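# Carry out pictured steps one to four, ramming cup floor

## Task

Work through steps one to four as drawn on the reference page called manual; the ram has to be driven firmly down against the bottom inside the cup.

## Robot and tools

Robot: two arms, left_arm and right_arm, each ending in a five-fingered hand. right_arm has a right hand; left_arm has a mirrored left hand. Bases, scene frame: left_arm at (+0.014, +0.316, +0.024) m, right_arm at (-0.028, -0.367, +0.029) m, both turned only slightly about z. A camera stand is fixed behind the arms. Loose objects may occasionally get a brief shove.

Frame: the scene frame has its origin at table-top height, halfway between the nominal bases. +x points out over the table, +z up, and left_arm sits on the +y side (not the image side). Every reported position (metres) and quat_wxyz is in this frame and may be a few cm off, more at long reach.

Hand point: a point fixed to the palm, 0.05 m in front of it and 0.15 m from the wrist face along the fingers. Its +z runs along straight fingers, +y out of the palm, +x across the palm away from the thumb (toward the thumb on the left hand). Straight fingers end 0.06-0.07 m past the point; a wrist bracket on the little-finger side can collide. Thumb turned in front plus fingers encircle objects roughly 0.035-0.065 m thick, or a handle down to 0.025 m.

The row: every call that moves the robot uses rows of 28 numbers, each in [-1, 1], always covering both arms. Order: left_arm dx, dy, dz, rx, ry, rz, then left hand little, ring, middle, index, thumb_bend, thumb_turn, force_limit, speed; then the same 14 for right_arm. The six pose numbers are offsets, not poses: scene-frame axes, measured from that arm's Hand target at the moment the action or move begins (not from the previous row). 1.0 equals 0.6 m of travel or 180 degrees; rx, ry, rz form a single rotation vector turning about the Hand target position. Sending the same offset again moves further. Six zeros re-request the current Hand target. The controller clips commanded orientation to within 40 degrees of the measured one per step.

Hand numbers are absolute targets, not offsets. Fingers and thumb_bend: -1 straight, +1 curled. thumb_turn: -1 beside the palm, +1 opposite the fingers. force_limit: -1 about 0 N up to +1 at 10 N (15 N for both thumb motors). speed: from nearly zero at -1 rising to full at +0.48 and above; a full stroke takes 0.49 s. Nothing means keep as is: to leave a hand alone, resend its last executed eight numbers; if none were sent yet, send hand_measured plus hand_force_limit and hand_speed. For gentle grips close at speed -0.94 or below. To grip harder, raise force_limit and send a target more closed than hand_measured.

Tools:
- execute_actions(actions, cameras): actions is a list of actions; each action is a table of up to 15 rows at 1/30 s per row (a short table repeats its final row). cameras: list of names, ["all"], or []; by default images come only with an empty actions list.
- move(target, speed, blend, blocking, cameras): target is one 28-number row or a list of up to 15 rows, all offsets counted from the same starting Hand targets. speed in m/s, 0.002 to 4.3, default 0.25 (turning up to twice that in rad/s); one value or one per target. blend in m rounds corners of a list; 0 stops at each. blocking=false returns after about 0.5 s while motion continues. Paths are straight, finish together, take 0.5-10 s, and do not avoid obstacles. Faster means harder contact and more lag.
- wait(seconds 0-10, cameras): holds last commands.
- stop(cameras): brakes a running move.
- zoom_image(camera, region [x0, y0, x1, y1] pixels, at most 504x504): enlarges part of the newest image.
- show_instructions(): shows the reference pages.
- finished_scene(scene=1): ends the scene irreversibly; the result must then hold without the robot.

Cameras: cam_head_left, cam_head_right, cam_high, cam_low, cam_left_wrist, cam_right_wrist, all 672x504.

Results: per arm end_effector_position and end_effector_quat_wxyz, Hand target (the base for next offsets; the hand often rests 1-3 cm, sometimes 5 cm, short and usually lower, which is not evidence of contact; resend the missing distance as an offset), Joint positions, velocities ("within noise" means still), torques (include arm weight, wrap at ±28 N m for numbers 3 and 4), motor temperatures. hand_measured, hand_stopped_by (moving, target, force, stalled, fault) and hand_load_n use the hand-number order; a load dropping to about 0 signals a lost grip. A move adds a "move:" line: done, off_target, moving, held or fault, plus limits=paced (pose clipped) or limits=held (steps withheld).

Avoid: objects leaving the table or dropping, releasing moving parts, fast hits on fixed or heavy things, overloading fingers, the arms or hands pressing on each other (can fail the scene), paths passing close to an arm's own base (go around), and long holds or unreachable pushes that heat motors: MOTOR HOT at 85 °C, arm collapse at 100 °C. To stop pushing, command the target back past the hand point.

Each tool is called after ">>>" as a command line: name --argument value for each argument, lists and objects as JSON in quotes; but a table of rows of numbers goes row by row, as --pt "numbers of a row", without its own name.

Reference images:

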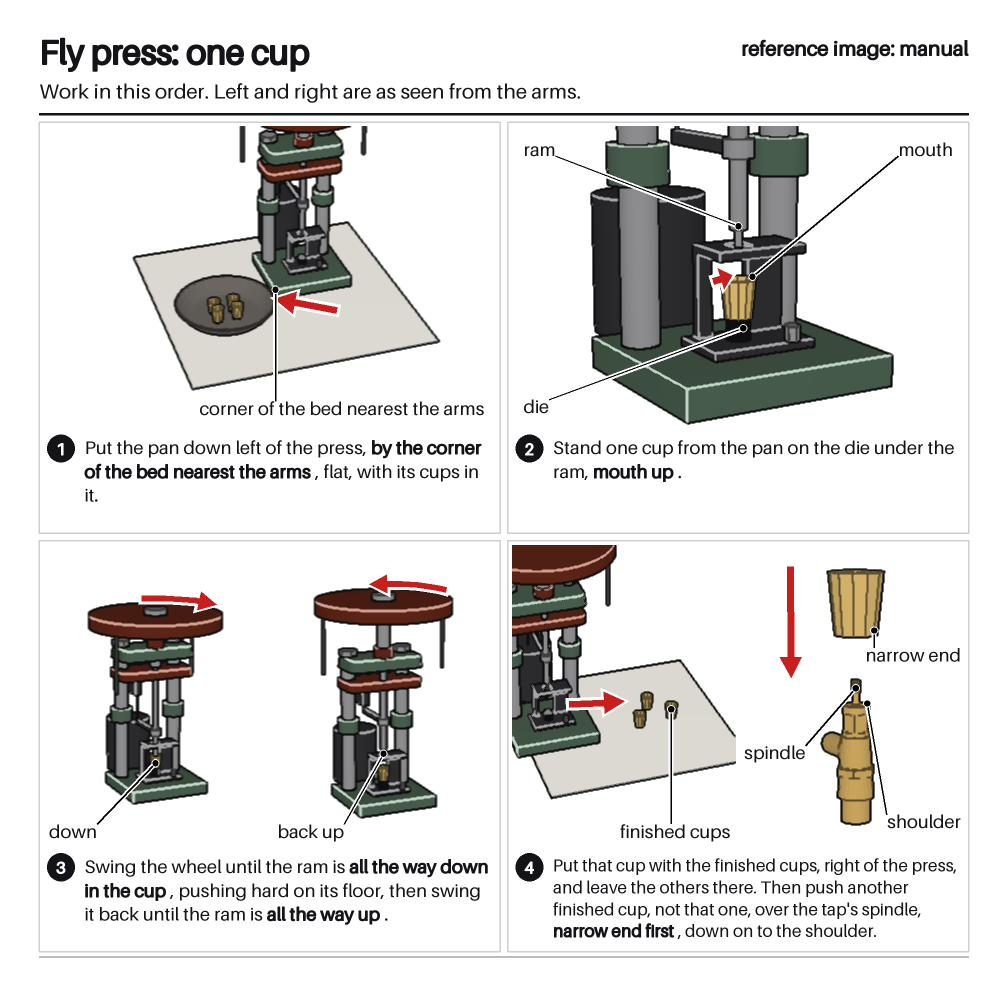

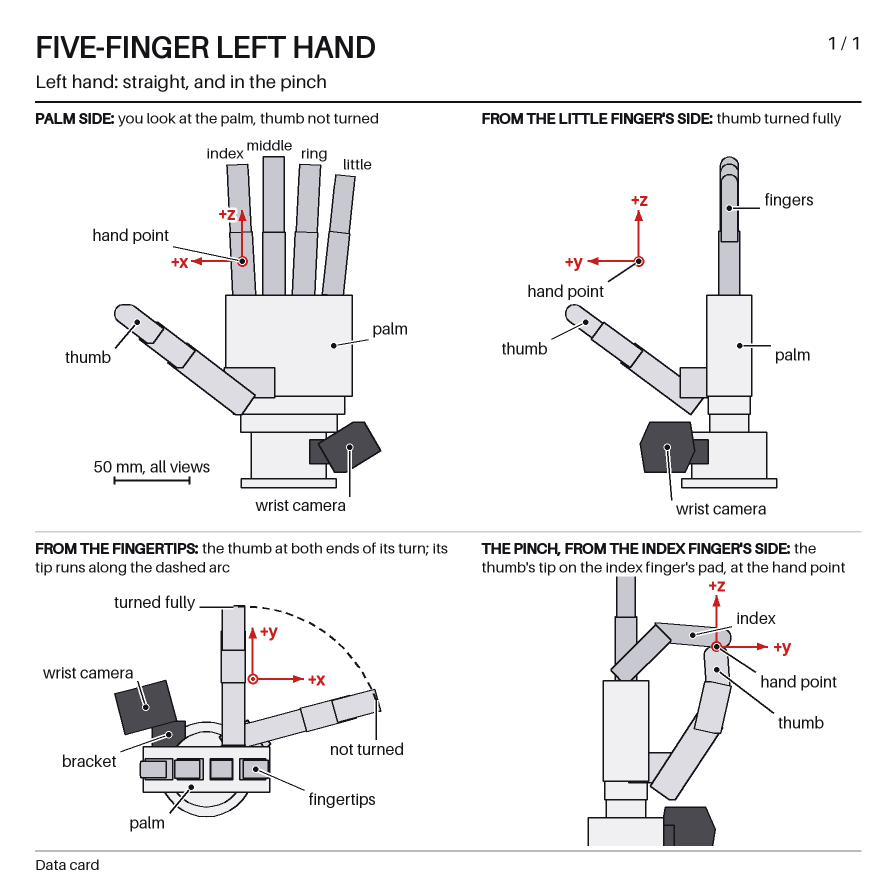

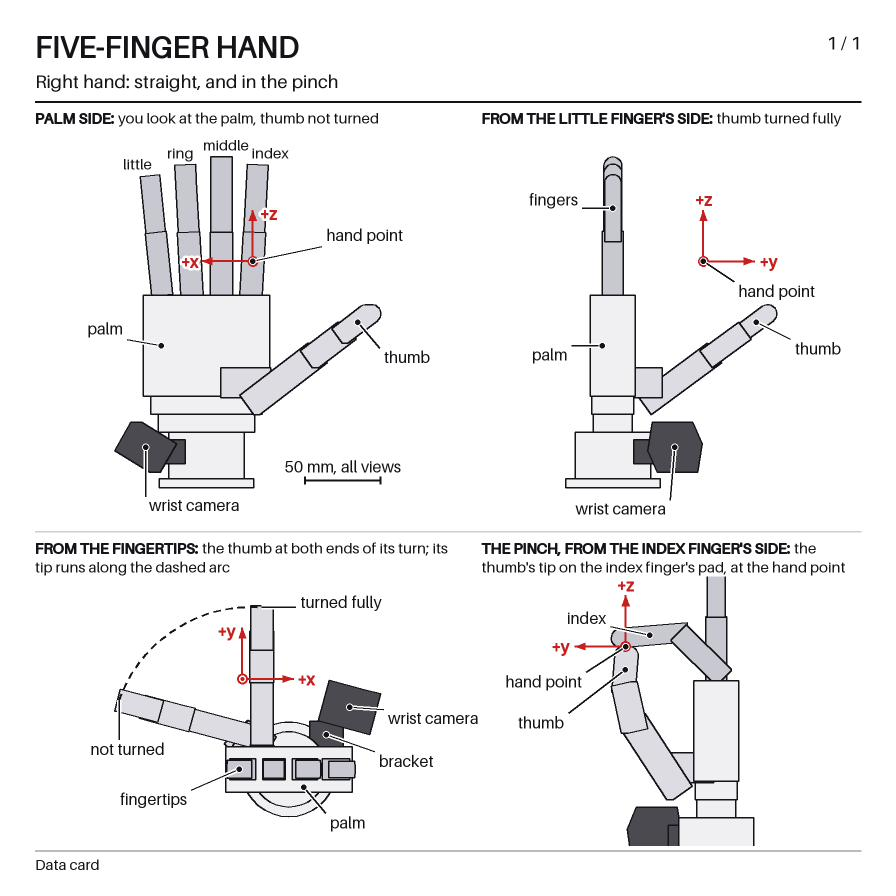

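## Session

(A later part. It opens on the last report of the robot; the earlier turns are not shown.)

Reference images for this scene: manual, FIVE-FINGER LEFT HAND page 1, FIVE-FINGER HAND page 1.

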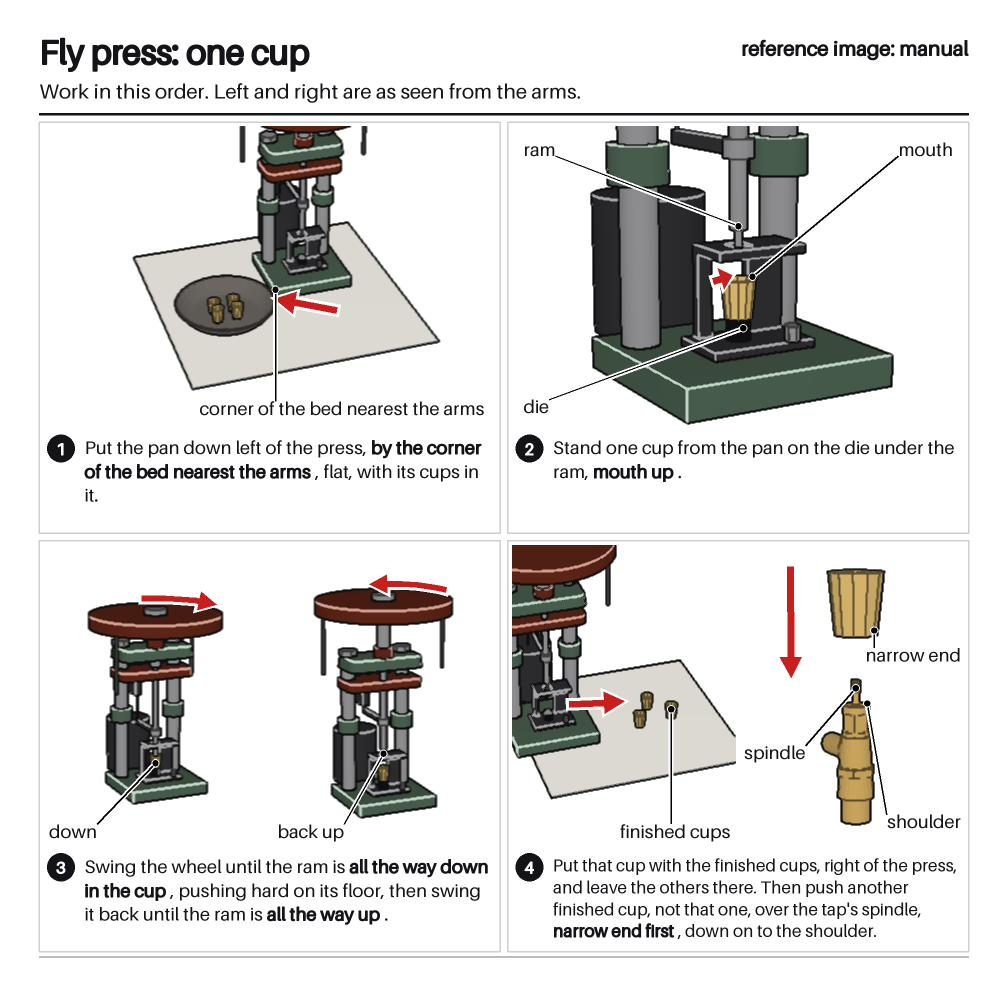

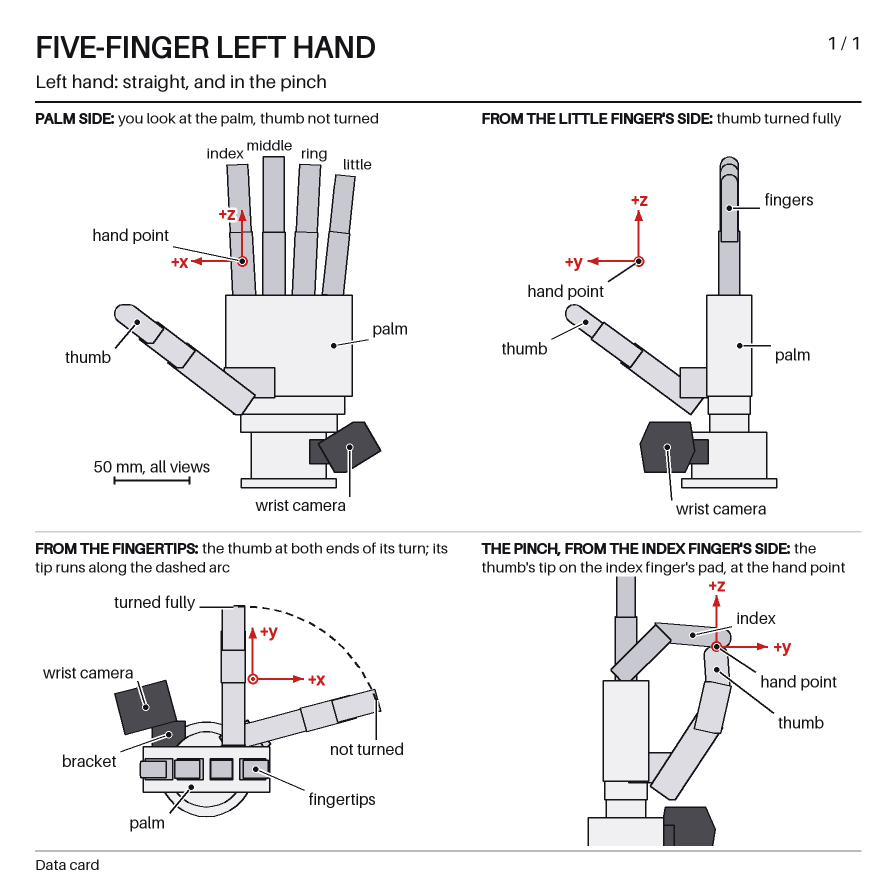

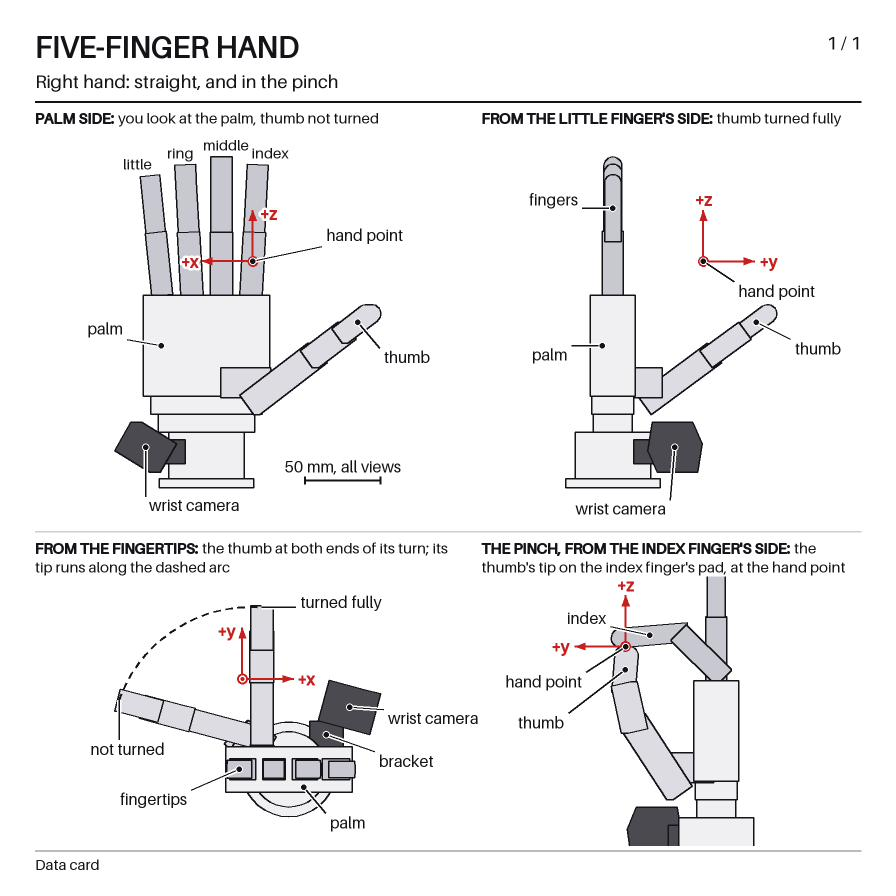

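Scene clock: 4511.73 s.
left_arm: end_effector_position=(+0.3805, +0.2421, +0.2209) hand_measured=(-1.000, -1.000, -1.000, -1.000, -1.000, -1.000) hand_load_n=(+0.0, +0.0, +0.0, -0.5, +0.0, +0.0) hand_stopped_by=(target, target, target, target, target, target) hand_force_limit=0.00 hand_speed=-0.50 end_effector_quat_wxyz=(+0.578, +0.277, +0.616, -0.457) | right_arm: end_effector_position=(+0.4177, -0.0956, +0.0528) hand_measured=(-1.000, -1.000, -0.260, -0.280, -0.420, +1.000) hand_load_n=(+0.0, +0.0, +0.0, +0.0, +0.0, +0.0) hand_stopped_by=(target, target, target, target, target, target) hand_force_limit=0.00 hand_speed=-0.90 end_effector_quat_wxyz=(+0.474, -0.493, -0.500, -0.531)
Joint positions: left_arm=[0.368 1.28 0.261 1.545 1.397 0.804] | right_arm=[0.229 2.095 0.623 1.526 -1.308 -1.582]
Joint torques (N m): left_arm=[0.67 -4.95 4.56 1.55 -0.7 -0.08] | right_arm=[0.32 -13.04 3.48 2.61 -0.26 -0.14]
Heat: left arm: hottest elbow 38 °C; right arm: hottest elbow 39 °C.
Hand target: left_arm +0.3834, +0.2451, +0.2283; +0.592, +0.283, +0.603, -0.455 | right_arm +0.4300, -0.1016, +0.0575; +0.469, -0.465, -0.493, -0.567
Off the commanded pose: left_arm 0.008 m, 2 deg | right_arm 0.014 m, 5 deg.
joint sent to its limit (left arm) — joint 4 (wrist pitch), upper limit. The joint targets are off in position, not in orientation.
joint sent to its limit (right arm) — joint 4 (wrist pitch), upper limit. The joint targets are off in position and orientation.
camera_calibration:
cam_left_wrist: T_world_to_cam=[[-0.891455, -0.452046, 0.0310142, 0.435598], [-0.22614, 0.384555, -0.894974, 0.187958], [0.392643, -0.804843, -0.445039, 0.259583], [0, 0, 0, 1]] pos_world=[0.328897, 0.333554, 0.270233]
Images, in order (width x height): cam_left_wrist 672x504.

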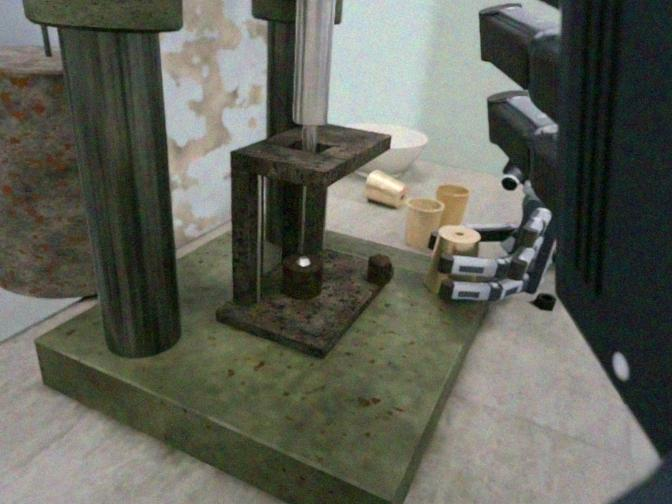

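>>> execute_actions --actions '[[[0,0,0,0,0,0,-1,-1,-1,-1,-1,-1,0.0,-0.5,0,0,0,0,0,0,-1,-1,-0.8,-0.8,-0.75,1.0,0.0,-0.6]]]'

>>> move --target '[0,0,0,0,0,0,-1,-1,-1,-1,-1,-1,0.0,-0.5,-0.22,0.0,0.03,0,0,0,-1,-1,-0.8,-0.8,-0.75,1.0,0.0,-0.6]' --speed 0.08 --cameras '["cam_left_wrist", "cam_right_wrist"]'

Scene clock: 4517.60 s.
left_arm: end_effector_position=(+0.3805, +0.2421, +0.2209) hand_measured=(-1.000, -1.000, -1.000, -1.000, -1.000, -1.000) hand_load_n=(+0.0, +0.0, +0.0, +0.0, +0.0, +0.0) hand_stopped_by=(target, target, target, target, target, target) hand_force_limit=0.00 hand_speed=-0.50 end_effector_quat_wxyz=(+0.578, +0.277, +0.616, -0.457) | right_arm: end_effector_position=(+0.4177, -0.0956, +0.0528) hand_measured=(-1.000, -1.000, -0.800, -0.800, -0.750, +1.000) hand_load_n=(+0.0, +0.0, +0.0, +0.0, +0.0, +0.0) hand_stopped_by=(target, target, target, target, target, target) hand_force_limit=0.00 hand_speed=-0.60 end_effector_quat_wxyz=(+0.474, -0.493, -0.500, -0.531)
Joint positions: left_arm=[0.368 1.28 0.261 1.545 1.397 0.804] | right_arm=[0.229 2.095 0.623 1.526 -1.308 -1.582]
Joint torques (N m): left_arm=[0.67 -5.01 4.53 1.54 -0.7 -0.08] | right_arm=[0.56 -12.98 3.44 2.59 -0.26 -0.14]
Heat: left arm: hottest elbow 38 °C; right arm: hottest elbow 38 °C.
Hand target: left_arm +0.3834, +0.2451, +0.2283; +0.592, +0.283, +0.603, -0.455 | right_arm +0.4300, -0.1016, +0.0575; +0.469, -0.465, -0.493, -0.567
Off the commanded pose: left_arm 0.008 m, 2 deg | right_arm 0.014 m, 5 deg.
joint sent to its limit (left arm) — joint 4 (wrist pitch), upper limit. The joint targets are off in position, not in orientation.
joint sent to its limit (right arm) — joint 4 (wrist pitch), upper limit. The joint targets are off in position and orientation.

Scene clock: 4519.90 s.
left_arm: end_effector_position=(+0.3805, +0.2421, +0.2209) hand_measured=(-1.000, -1.000, -1.000, -1.000, -1.000, -1.000) hand_load_n=(+0.0, +0.0, +0.0, +0.0, +0.0, +0.0) hand_stopped_by=(target, target, target, target, target, target) hand_force_limit=0.00 hand_speed=-0.50 end_effector_quat_wxyz=(+0.578, +0.277, +0.616, -0.457) | right_arm: end_effector_position=(+0.2964, -0.1069, +0.0596) hand_measured=(-1.000, -1.000, -0.800, -0.800, -0.750, +1.000) hand_load_n=(+0.0, +0.0, +0.0, +0.0, +0.0, +0.0) hand_stopped_by=(target, target, target, target, target, target) hand_force_limit=0.00 hand_speed=-0.60 end_effector_quat_wxyz=(-0.466, +0.515, +0.507, +0.511)
Joint positions: left_arm=[0.368 1.28 0.261 1.545 1.397 0.804] | right_arm=[0.292 1.945 0.283 1.526 -1.239 -1.738]
Joint torques (N m): left_arm=[0.62 -5.07 4.56 1.54 -0.69 -0.08] | right_arm=[1.67 -12.51 0.49 2.66 -0.01 -0.13]
Heat: left arm: hottest elbow 38 °C; right arm: hottest elbow 38 °C.
Hand target: left_arm +0.3834, +0.2451, +0.2283; +0.592, +0.283, +0.603, -0.455 | right_arm +0.2980, -0.1016, +0.0755; -0.469, +0.465, +0.493, +0.567
Off the commanded pose: left_arm 0.008 m, 2 deg | right_arm 0.017 m, 9 deg.
joint sent to its limit (left arm) — joint 4 (wrist pitch), upper limit. The joint targets are off in position, not in orientation.
joint sent to its limit (right arm) — joint 4 (wrist pitch), upper limit. The joint targets are off in position and orientation.
move: off_target (right_arm)
camera_calibration:
cam_left_wrist: T_world_to_cam=[[-0.891455, -0.452046, 0.0310142, 0.435598], [-0.22614, 0.384555, -0.894974, 0.187958], [0.392643, -0.804843, -0.445039, 0.259583], [0, 0, 0, 1]] pos_world=[0.328897, 0.333554, 0.270233]
cam_right_wrist: T_world_to_cam=[[0.956012, -0.0195512, 0.292675, -0.29937], [0.235179, -0.54522, -0.804628, -0.0766531], [0.175303, 0.838065, -0.516639, 0.185025], [0, 0, 0, 1]] pos_world=[0.271793, -0.202709, 0.121532]
Images, in order (width x height): cam_left_wrist 672x504, cam_right_wrist 672x504.

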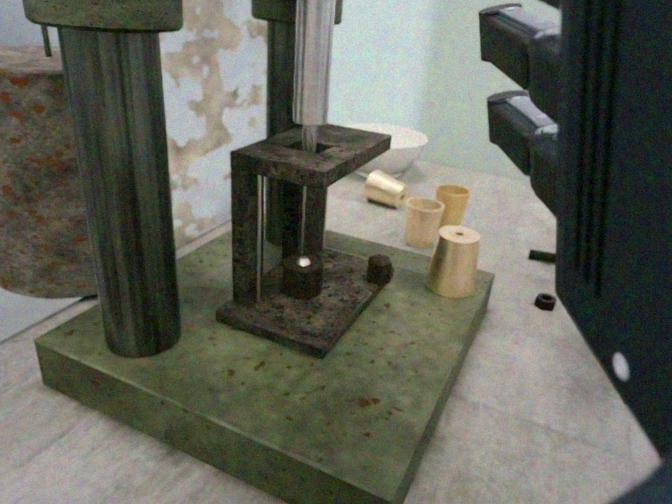

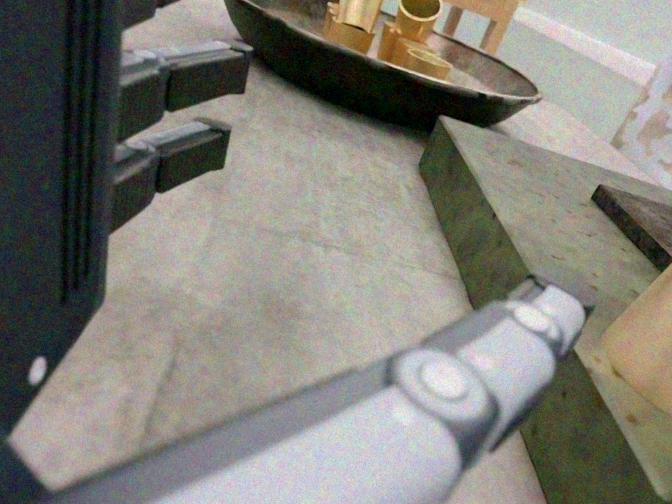

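>>> move --pt "0 0 0 0 0 0 -1 -1 -1 -1 -1 -1 0.0 -0.5 -0.03 -0.05 0.15 0 0 0 -1 -1 -0.8 -0.8 -0.75 1.0 0.0 -0.6" --pt "0 0 0 0 0 0 -1 -1 -1 -1 -1 -1 0.0 -0.5 0.08 -0.30 0.22 0 0 -0.5 -1 -1 -0.6 -0.6 -0.7 1.0 0.0 -0.6" --speed 0.15 --blend 0.03 --cameras '["cam_right_wrist", "cam_head_right"]'

Scene clock: 4551.57 s.
left_arm: end_effector_position=(+0.3805, +0.2421, +0.2209) hand_measured=(-1.000, -1.000, -1.000, -1.000, -1.000, -1.000) hand_load_n=(+0.0, +0.0, +0.0, +0.0, +0.0, +0.0) hand_stopped_by=(target, target, target, target, target, target) hand_force_limit=0.00 hand_speed=-0.50 end_effector_quat_wxyz=(+0.578, +0.277, +0.616, -0.457) | right_arm: end_effector_position=(+0.3379, -0.2947, +0.1950) hand_measured=(-1.000, -1.000, -0.600, -0.600, -0.700, +1.000) hand_load_n=(+0.0, +0.0, +0.0, +0.0, +0.0, +0.0) hand_stopped_by=(target, target, target, target, target, target) hand_force_limit=0.00 hand_speed=-0.60 end_effector_quat_wxyz=(+0.074, +0.687, +0.017, +0.723)
Joint positions: left_arm=[0.368 1.28 0.261 1.545 1.397 0.804] | right_arm=[0.727 1.299 0.195 1.182 0.787 -1.753]
Joint torques (N m): left_arm=[0.73 -5.01 4.55 1.52 -0.7 -0.08] | right_arm=[1.96 -5.54 7.84 2.03 0.03 -0.13]
Heat: left arm: hottest elbow 38 °C; right arm: hottest elbow 37 °C.
Hand target: left_arm +0.3834, +0.2451, +0.2283; +0.592, +0.283, +0.603, -0.455 | right_arm +0.3460, -0.2816, +0.2075; +0.070, +0.677, +0.020, +0.732
Off the commanded pose: left_arm 0.008 m, 2 deg | right_arm 0.020 m, 2 deg.
joint sent to its limit (left arm) — joint 4 (wrist pitch), upper limit. The joint targets are off in position, not in orientation.
move: off_target (right_arm); target 2's new numbers were sent with right_arm's hand 0.020 m and 2 deg from that target
camera_calibration:
cam_right_wrist: T_world_to_cam=[[-0.0743057, -0.923077, 0.37737, -0.317038], [-0.475366, -0.299869, -0.827107, 0.236853], [0.876645, -0.240847, -0.416517, -0.169348], [0, 0, 0, 1]] pos_world=[0.237492, -0.262413, 0.245007]
Images, in order (width x height): cam_head_right 672x504, cam_right_wrist 672x504.

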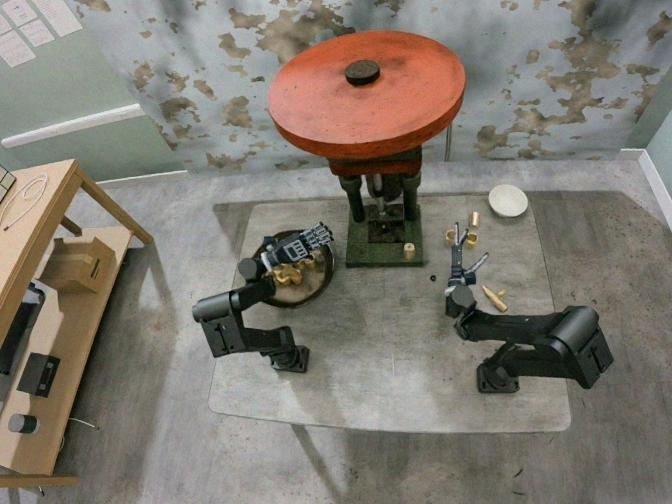

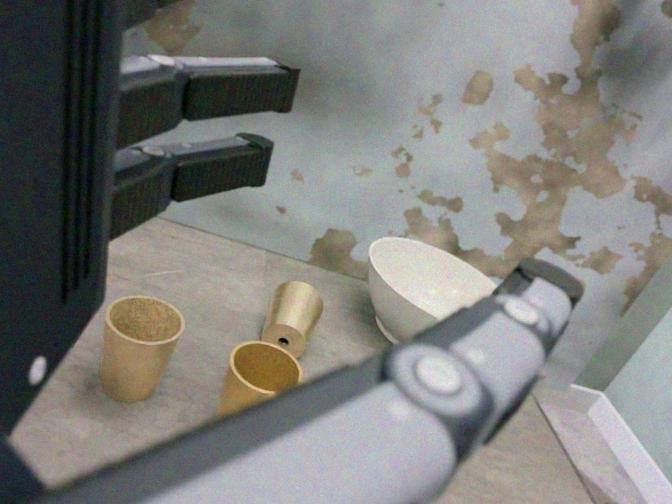

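>>> move --target '[0,0,0,0,0,0,-1,-1,-1,-1,-1,-1,0.0,-0.5,-0.1517,-0.164,-0.0625,0.5623,-0.1402,-0.3066,-1,-1,-0.6,-0.6,-0.7,1.0,0.0,-0.6]' --speed 0.15 --cameras '["cam_right_wrist","cam_head_right"]'

Scene clock: 4613.63 s.
left_arm: end_effector_position=(+0.3805, +0.2421, +0.2209) hand_measured=(-1.000, -1.000, -1.000, -1.000, -1.000, -1.000) hand_load_n=(+0.0, +0.0, +0.0, +0.0, +0.0, +0.0) hand_stopped_by=(target, target, target, target, target, target) hand_force_limit=0.00 hand_speed=-0.50 end_effector_quat_wxyz=(+0.578, +0.277, +0.616, -0.457) | right_arm: end_effector_position=(+0.2419, -0.3839, +0.1447) hand_measured=(-1.000, -1.000, -0.600, -0.600, -0.700, +1.000) hand_load_n=(+0.0, +0.0, +0.0, +0.0, +0.0, +0.0) hand_stopped_by=(target, target, target, target, target, target) hand_force_limit=0.00 hand_speed=-0.60 end_effector_quat_wxyz=(+0.141, -0.297, +0.806, -0.491)
Joint positions: left_arm=[0.368 1.28 0.261 1.545 1.397 0.804] | right_arm=[0.476 0.76 0.476 -0.976 1.046 1.143]
Joint torques (N m): left_arm=[0.67 -5.01 4.55 1.52 -0.69 -0.08] | right_arm=[0.56 -3.96 12.6 0.08 0.29 0.26]
Heat: left arm: hottest elbow 38 °C; right arm: hottest elbow 39 °C.
Hand target: left_arm +0.3834, +0.2451, +0.2283; +0.592, +0.283, +0.603, -0.455 | right_arm +0.2550, -0.3800, +0.1700; +0.165, -0.274, +0.812, -0.488
Off the commanded pose: left_arm 0.008 m, 2 deg | right_arm 0.029 m, 4 deg.
joint sent to its limit (left arm) — joint 4 (wrist pitch), upper limit. The joint targets are off in position, not in orientation.
move: off_target (right_arm)
camera_calibration:
cam_right_wrist: T_world_to_cam=[[-0.520265, 0.15624, -0.839591, 0.310773], [0.318292, 0.947763, -0.0208642, 0.293205], [0.792474, -0.27809, -0.542818, -0.103277], [0, 0, 0, 1]] pos_world=[0.150204, -0.355165, 0.210979]
Images, in order (width x height): cam_head_right 672x504, cam_right_wrist 672x504.

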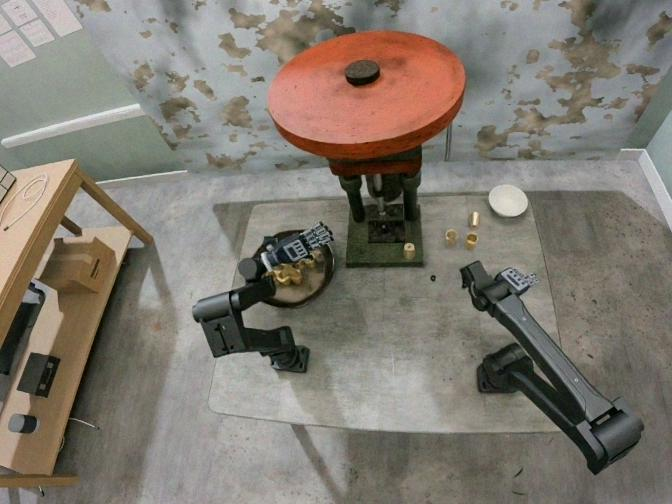

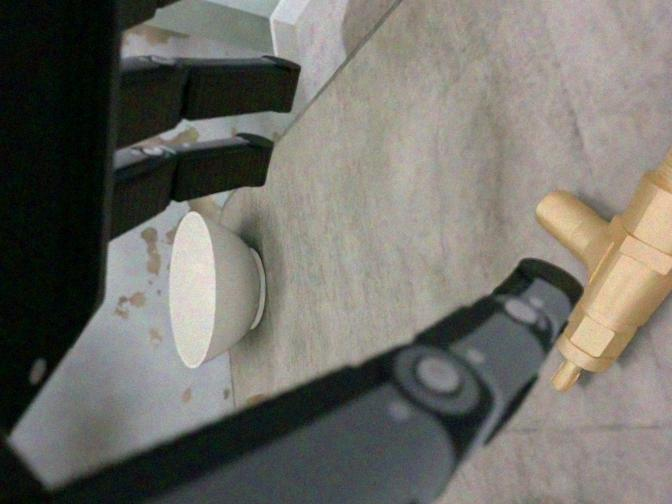

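>>> zoom_image --camera "cam_right_wrist" --region '[472, 130, 672, 410]'

Scaled by 1.800.

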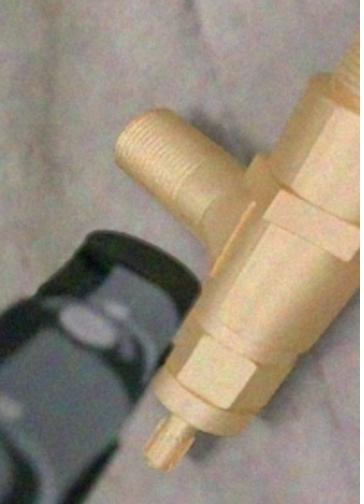

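>>> move --target '[0,0,0,0,0,0,-1,-1,-1,-1,-1,-1,0.0,-0.5,-0.0833,0,0,0,0,0,-1,-1,-0.6,-0.6,-0.7,-1.0,0.0,0.3]' --speed 0.12 --cameras '["cam_right_wrist"]'

Scene clock: 4656.00 s.
left_arm: end_effector_position=(+0.3805, +0.2421, +0.2209) hand_measured=(-1.000, -1.000, -1.000, -1.000, -1.000, -1.000) hand_load_n=(+0.0, +0.0, +0.0, +0.0, +0.0, +0.0) hand_stopped_by=(target, target, target, target, target, target) hand_force_limit=0.00 hand_speed=-0.50 end_effector_quat_wxyz=(+0.578, +0.277, +0.616, -0.457) | right_arm: end_effector_position=(+0.1976, -0.3833, +0.1582) hand_measured=(-1.000, -1.000, -0.600, -0.600, -0.700, -1.000) hand_load_n=(+0.0, +0.0, +0.0, +0.0, +0.0, -0.5) hand_stopped_by=(target, target, target, target, target, target) hand_force_limit=0.00 hand_speed=0.30 end_effector_quat_wxyz=(+0.156, -0.283, +0.813, -0.484)
Joint positions: left_arm=[0.368 1.28 0.261 1.545 1.397 0.804] | right_arm=[0.608 0.629 0.476 -1.316 1.063 1.431]
Joint torques (N m): left_arm=[0.79 -4.95 4.56 1.55 -0.69 -0.07] | right_arm=[1.85 -0.91 10.65 -0.24 1.13 0.31]
Heat: left arm: hottest elbow 38 °C; right arm: hottest elbow 43 °C.
Hand target: left_arm +0.3834, +0.2451, +0.2283; +0.592, +0.283, +0.603, -0.455 | right_arm +0.2050, -0.3800, +0.1700; +0.165, -0.274, +0.812, -0.488
Off the commanded pose: left_arm 0.008 m, 2 deg | right_arm 0.014 m, 2 deg.
joint sent to its limit (left arm) — joint 4 (wrist pitch), upper limit. The joint targets are off in position, not in orientation.
move: off_target (right_arm)
camera_calibration:
cam_right_wrist: T_world_to_cam=[[-0.492657, 0.188765, -0.849504, 0.307592], [0.328262, 0.944386, 0.0194783, 0.297328], [0.805936, -0.269263, -0.527223, -0.0623692], [0, 0, 0, 1]] pos_world=[0.104201, -0.355649, 0.222626]
Images, in order (width x height): cam_right_wrist 672x504.

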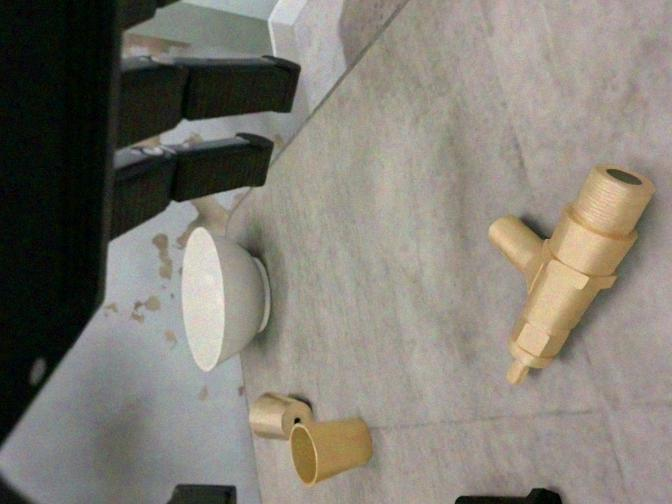

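>>> zoom_image --camera "cam_right_wrist" --region '[470, 150, 672, 400]'

Scaled by 2.016.

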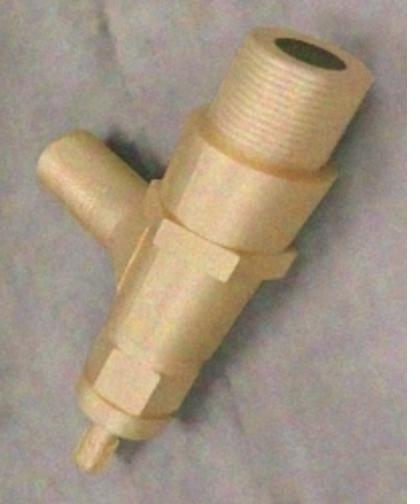

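>>> move --target '[0,0,0,0,0,0,-1,-1,-1,-1,-1,-1,0.0,-0.5,0.055,-0.010,-0.125,0,0,0.0094,-1,-1,-0.6,-0.6,-0.7,-1.0,0.0,0.3]' --speed 0.1 --cameras '["cam_right_wrist"]'

Scene clock: 4724.93 s.
left_arm: end_effector_position=(+0.3805, +0.2421, +0.2209) hand_measured=(-1.000, -1.000, -1.000, -1.000, -1.000, -1.000) hand_load_n=(+0.0, +0.0, +0.0, +0.0, +0.0, +0.0) hand_stopped_by=(target, target, target, target, target, target) hand_force_limit=0.00 hand_speed=-0.50 end_effector_quat_wxyz=(+0.578, +0.277, +0.616, -0.457) | right_arm: end_effector_position=(+0.2319, -0.3852, +0.0905) hand_measured=(-1.000, -1.000, -0.600, -0.600, -0.700, -1.000) hand_load_n=(+0.0, +0.0, +0.0, +0.0, +0.0, +0.0) hand_stopped_by=(target, target, target, target, target, target) hand_force_limit=0.00 hand_speed=0.30 end_effector_quat_wxyz=(+0.164, -0.295, +0.806, -0.486)
Joint positions: left_arm=[0.368 1.28 0.261 1.545 1.397 0.804] | right_arm=[0.485 0.759 0.315 -0.76 1.039 1.124]
Joint torques (N m): left_arm=[0.67 -5.07 4.55 1.54 -0.69 -0.08] | right_arm=[0.15 -2.78 8.27 1.83 0.28 -0.08]
Motor temperatures (°C): left_arm=[29 28 38 28 27 28] | right_arm=[25 29 44 29 31 29]
Heat: left arm: hottest elbow 38 °C; right arm: hottest elbow 44 °C.
Hand target: left_arm +0.3834, +0.2451, +0.2283; +0.592, +0.283, +0.603, -0.455 | right_arm +0.2380, -0.3860, +0.0950; +0.172, -0.285, +0.808, -0.485
Off the commanded pose: left_arm 0.008 m, 2 deg | right_arm 0.008 m, 2 deg.
joint sent to its limit (left arm) — joint 4 (wrist pitch), upper limit. The joint targets are off in position, not in orientation.
move: done
camera_calibration:
cam_right_wrist: T_world_to_cam=[[-0.494068, 0.164435, -0.853732, 0.258692], [0.298971, 0.954201, 0.0107673, 0.300566], [0.816403, -0.249921, -0.520602, -0.121743], [0, 0, 0, 1]] pos_world=[0.137342, -0.359765, 0.154238]
Images, in order (width x height): cam_right_wrist 672x504.

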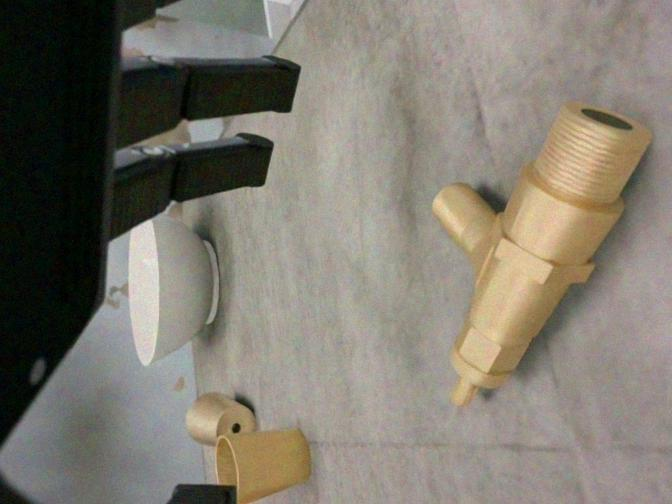

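>>> zoom_image --camera "cam_right_wrist" --region '[420, 90, 660, 410]'

Scaled by 1.575.

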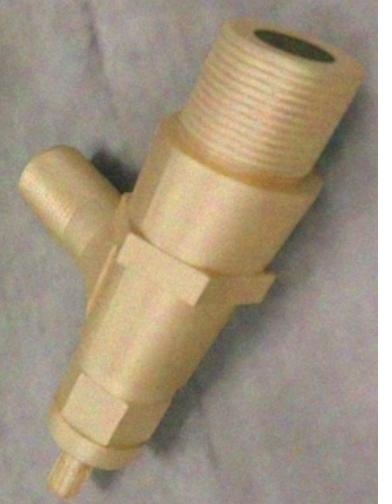

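>>> move --target '[0,0,0,0,0,0,-1,-1,-1,-1,-1,-1,0.0,-0.5,-0.0033,-0.0083,-0.065,0,0,0.0067,-1,-1,-0.6,-0.6,-0.7,-1.0,0.0,0.3]' --speed 0.06 --cameras '["cam_right_wrist"]'

Scene clock: 4755.33 s.
left_arm: end_effector_position=(+0.3805, +0.2421, +0.2209) hand_measured=(-1.000, -1.000, -1.000, -1.000, -1.000, -1.000) hand_load_n=(+0.0, +0.0, +0.0, +0.0, +0.0, +0.0) hand_stopped_by=(target, target, target, target, target, target) hand_force_limit=0.00 hand_speed=-0.50 end_effector_quat_wxyz=(+0.578, +0.277, +0.616, -0.457) | right_arm: end_effector_position=(+0.2293, -0.3901, +0.0519) hand_measured=(-1.000, -1.000, -0.600, -0.600, -0.700, -1.000) hand_load_n=(+0.0, +0.0, +0.0, +0.0, +0.0, +0.0) hand_stopped_by=(target, target, target, target, target, target) hand_force_limit=0.00 hand_speed=0.30 end_effector_quat_wxyz=(+0.171, -0.303, +0.804, -0.483)
Joint positions: left_arm=[0.368 1.28 0.261 1.545 1.397 0.804] | right_arm=[0.454 0.813 0.209 -0.519 1.016 1.035]
Joint torques (N m): left_arm=[0.73 -5.01 4.57 1.52 -0.7 -0.08] | right_arm=[0.26 -2.14 7.82 1.95 0.24 -0.1]
Heat: left arm: hottest elbow 37 °C; right arm: hottest elbow 43 °C.
Hand target: left_arm +0.3834, +0.2451, +0.2283; +0.592, +0.283, +0.603, -0.455 | right_arm +0.2361, -0.3910, +0.0560; +0.177, -0.294, +0.805, -0.483
Off the commanded pose: left_arm 0.008 m, 2 deg | right_arm 0.008 m, 1 deg.
joint sent to its limit (left arm) — joint 4 (wrist pitch), upper limit. The joint targets are off in position, not in orientation.
move: done
camera_calibration:
cam_right_wrist: T_world_to_cam=[[-0.494606, 0.158348, -0.85457, 0.223064], [0.279155, 0.960107, 0.0163354, 0.313019], [0.823066, -0.230478, -0.519079, -0.135009], [0, 0, 0, 1]] pos_world=[0.134069, -0.36697, 0.115431]
Images, in order (width x height): cam_right_wrist 672x504.

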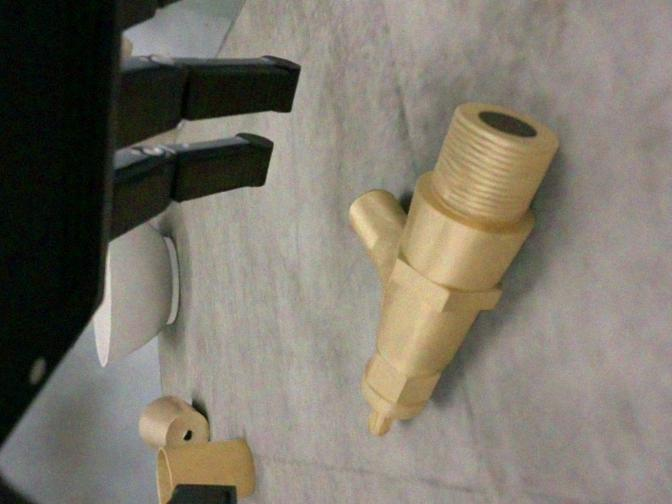

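>>> zoom_image --camera "cam_right_wrist" --region '[330, 90, 580, 450]'

Scaled by 1.400.

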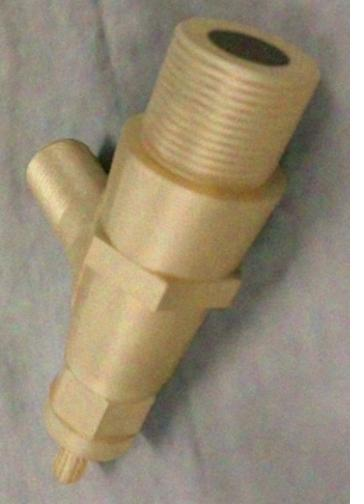

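>>> wait --seconds 0.1 --cameras '["cam_low","cam_high","cam_head_right","cam_head_left"]'

>>> zoom_image --camera "cam_high" --region '[460, 350, 620, 470]'

Scene clock: 4824.63 s.
left_arm: end_effector_position=(+0.3805, +0.2421, +0.2209) hand_measured=(-1.000, -1.000, -1.000, -1.000, -1.000, -1.000) hand_load_n=(+0.0, +0.0, +0.0, +0.0, +0.0, +0.0) hand_stopped_by=(target, target, target, target, target, target) hand_force_limit=0.00 hand_speed=-0.50 end_effector_quat_wxyz=(+0.578, +0.277, +0.616, -0.457) | right_arm: end_effector_position=(+0.2292, -0.3901, +0.0518) hand_measured=(-1.000, -1.000, -0.600, -0.600, -0.700, -1.000) hand_load_n=(+0.0, +0.0, +0.0, +0.0, +0.0, -0.5) hand_stopped_by=(target, target, target, target, target, target) hand_force_limit=0.00 hand_speed=0.30 end_effector_quat_wxyz=(+0.170, -0.303, +0.803, -0.483)
Joint positions: left_arm=[0.368 1.28 0.261 1.545 1.397 0.804] | right_arm=[0.454 0.813 0.209 -0.519 1.016 1.034]
Joint torques (N m): left_arm=[0.67 -4.95 4.59 1.52 -0.69 -0.08] | right_arm=[0.21 -2.26 7.82 1.95 0.25 -0.09]
Heat: left arm: hottest elbow 37 °C; right arm: hottest elbow 42 °C.
Hand target: left_arm +0.3834, +0.2451, +0.2283; +0.592, +0.283, +0.603, -0.455 | right_arm +0.2361, -0.3910, +0.0560; +0.177, -0.294, +0.805, -0.483
Off the commanded pose: left_arm 0.008 m, 2 deg | right_arm 0.008 m, 1 deg.
wait: 0.10 s; at rest from the start
Images, in order (width x height): cam_head_left 672x504, cam_head_right 672x504, cam_high 672x504, cam_low 672x504.

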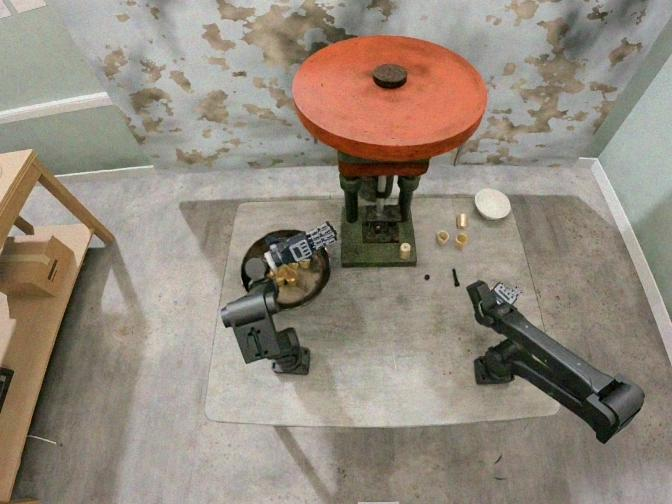

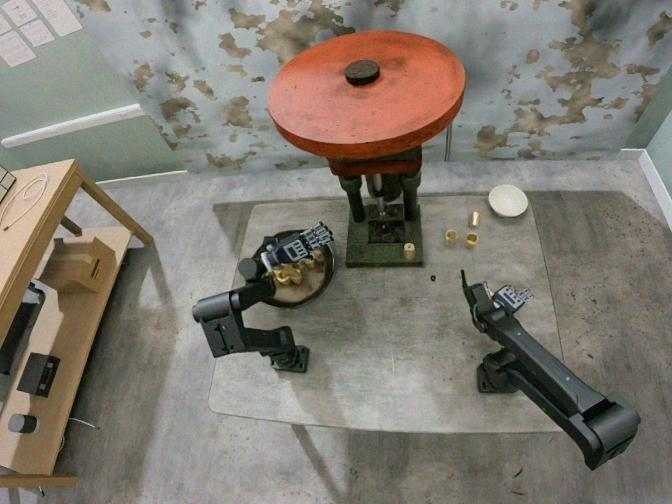

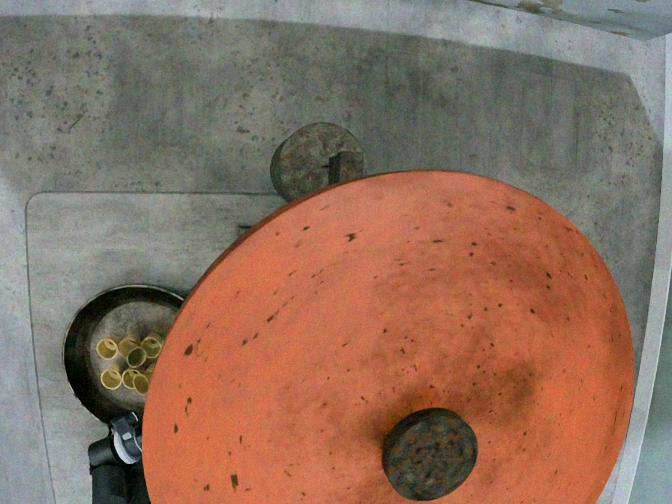

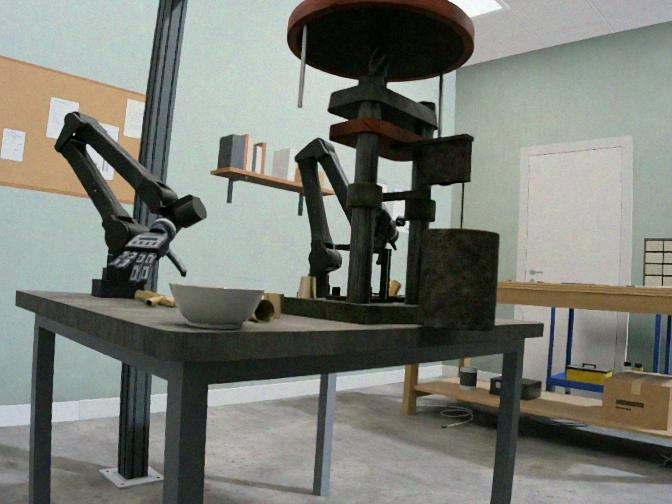

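Scaled by 3.150.

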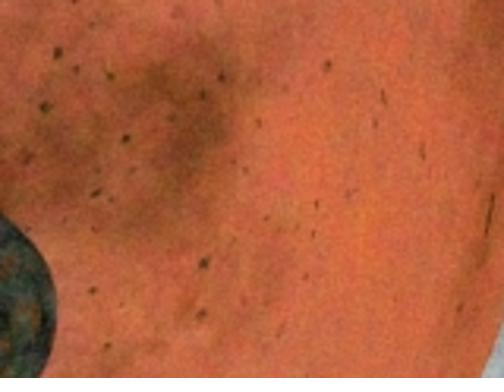

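>>> zoom_image --camera "cam_low" --region '[100, 200, 220, 320]'

Scaled by 4.200.

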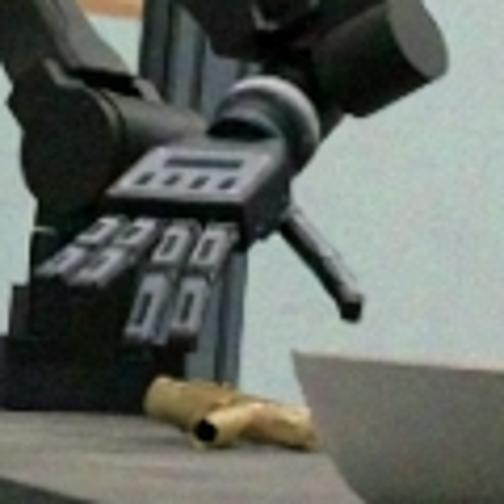

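>>> move --target '[0,0,0,0,0,0,-1,-1,-1,-1,-1,-1,0.0,-0.5,0.0,-0.010,-0.0258,0,0,0.0056,-1,-1,-0.35,-0.35,-0.7,-1.0,0.0,0.0]' --speed 0.05 --cameras '["cam_right_wrist","cam_low"]'

>>> zoom_image --camera "cam_low" --region '[100, 230, 200, 320]'

Scene clock: 4870.23 s.
left_arm: end_effector_position=(+0.3805, +0.2421, +0.2209) hand_measured=(-1.000, -1.000, -1.000, -1.000, -1.000, -1.000) hand_load_n=(+0.0, +0.0, +0.0, +0.0, +0.0, -0.5) hand_stopped_by=(target, target, target, target, target, target) hand_force_limit=0.00 hand_speed=-0.50 end_effector_quat_wxyz=(+0.578, +0.277, +0.616, -0.457) | right_arm: end_effector_position=(+0.2300, -0.3953, +0.0368) hand_measured=(-1.000, -1.000, -0.350, -0.350, -0.700, -1.000) hand_load_n=(+0.0, +0.0, +0.0, +0.0, +0.0, -0.5) hand_stopped_by=(target, target, target, target, target, target) hand_force_limit=0.00 hand_speed=0.00 end_effector_quat_wxyz=(+0.176, -0.309, +0.802, -0.480)
Joint positions: left_arm=[0.368 1.28 0.261 1.545 1.397 0.804] | right_arm=[0.411 0.836 0.158 -0.362 0.985 0.939]
Joint torques (N m): left_arm=[0.62 -5.01 4.55 1.54 -0.69 -0.08] | right_arm=[0.32 -2.02 7.43 2.13 0.2 -0.11]
Heat: left arm: hottest elbow 37 °C; right arm: hottest elbow 42 °C.
Hand target: left_arm +0.3834, +0.2451, +0.2283; +0.592, +0.283, +0.603, -0.455 | right_arm +0.2361, -0.3970, +0.0405; +0.181, -0.301, +0.803, -0.482
Off the commanded pose: left_arm 0.008 m, 2 deg | right_arm 0.007 m, 1 deg.
joint sent to its limit (left arm) — joint 4 (wrist pitch), upper limit. The joint targets are off in position, not in orientation.
move: done
camera_calibration:
cam_right_wrist: T_world_to_cam=[[-0.496978, 0.152122, -0.854325, 0.209357], [0.262299, 0.964795, 0.0192079, 0.323754], [0.827171, -0.214543, -0.519383, -0.139229], [0, 0, 0, 1]] pos_world=[0.134292, -0.374075, 0.100327]
Images, in order (width x height): cam_low 672x504, cam_right_wrist 672x504.

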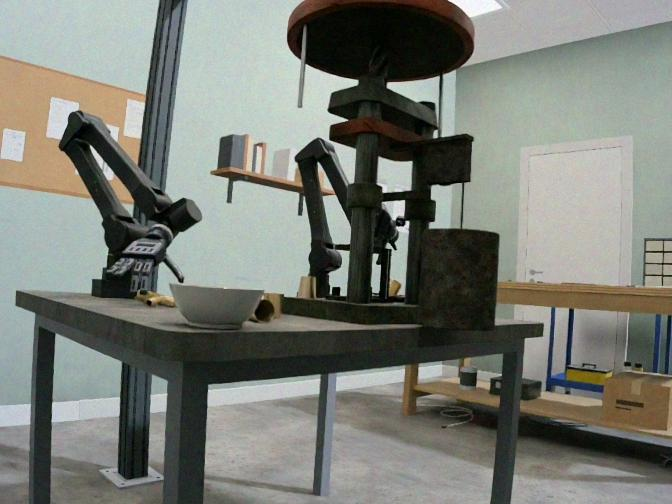

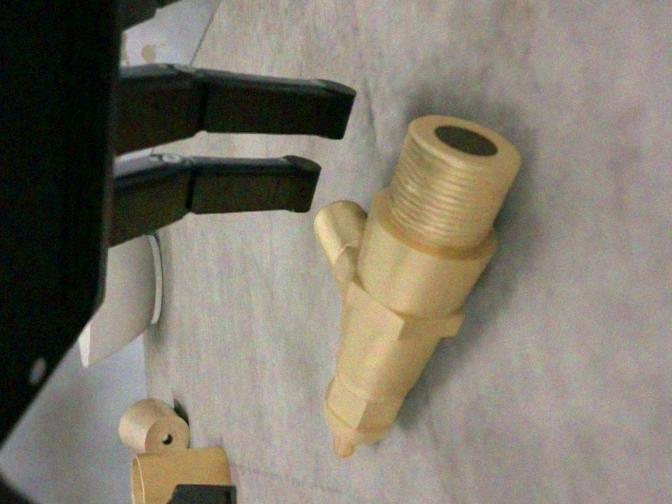

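Scaled by 5.040.

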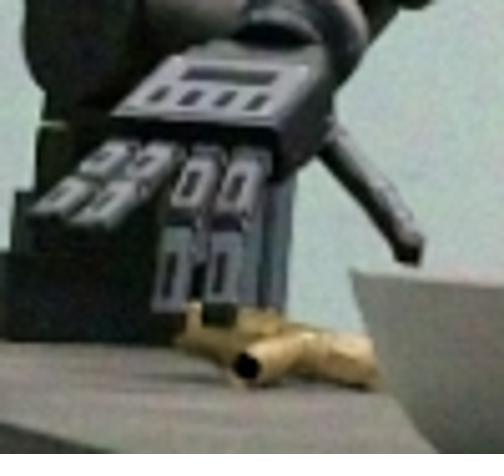

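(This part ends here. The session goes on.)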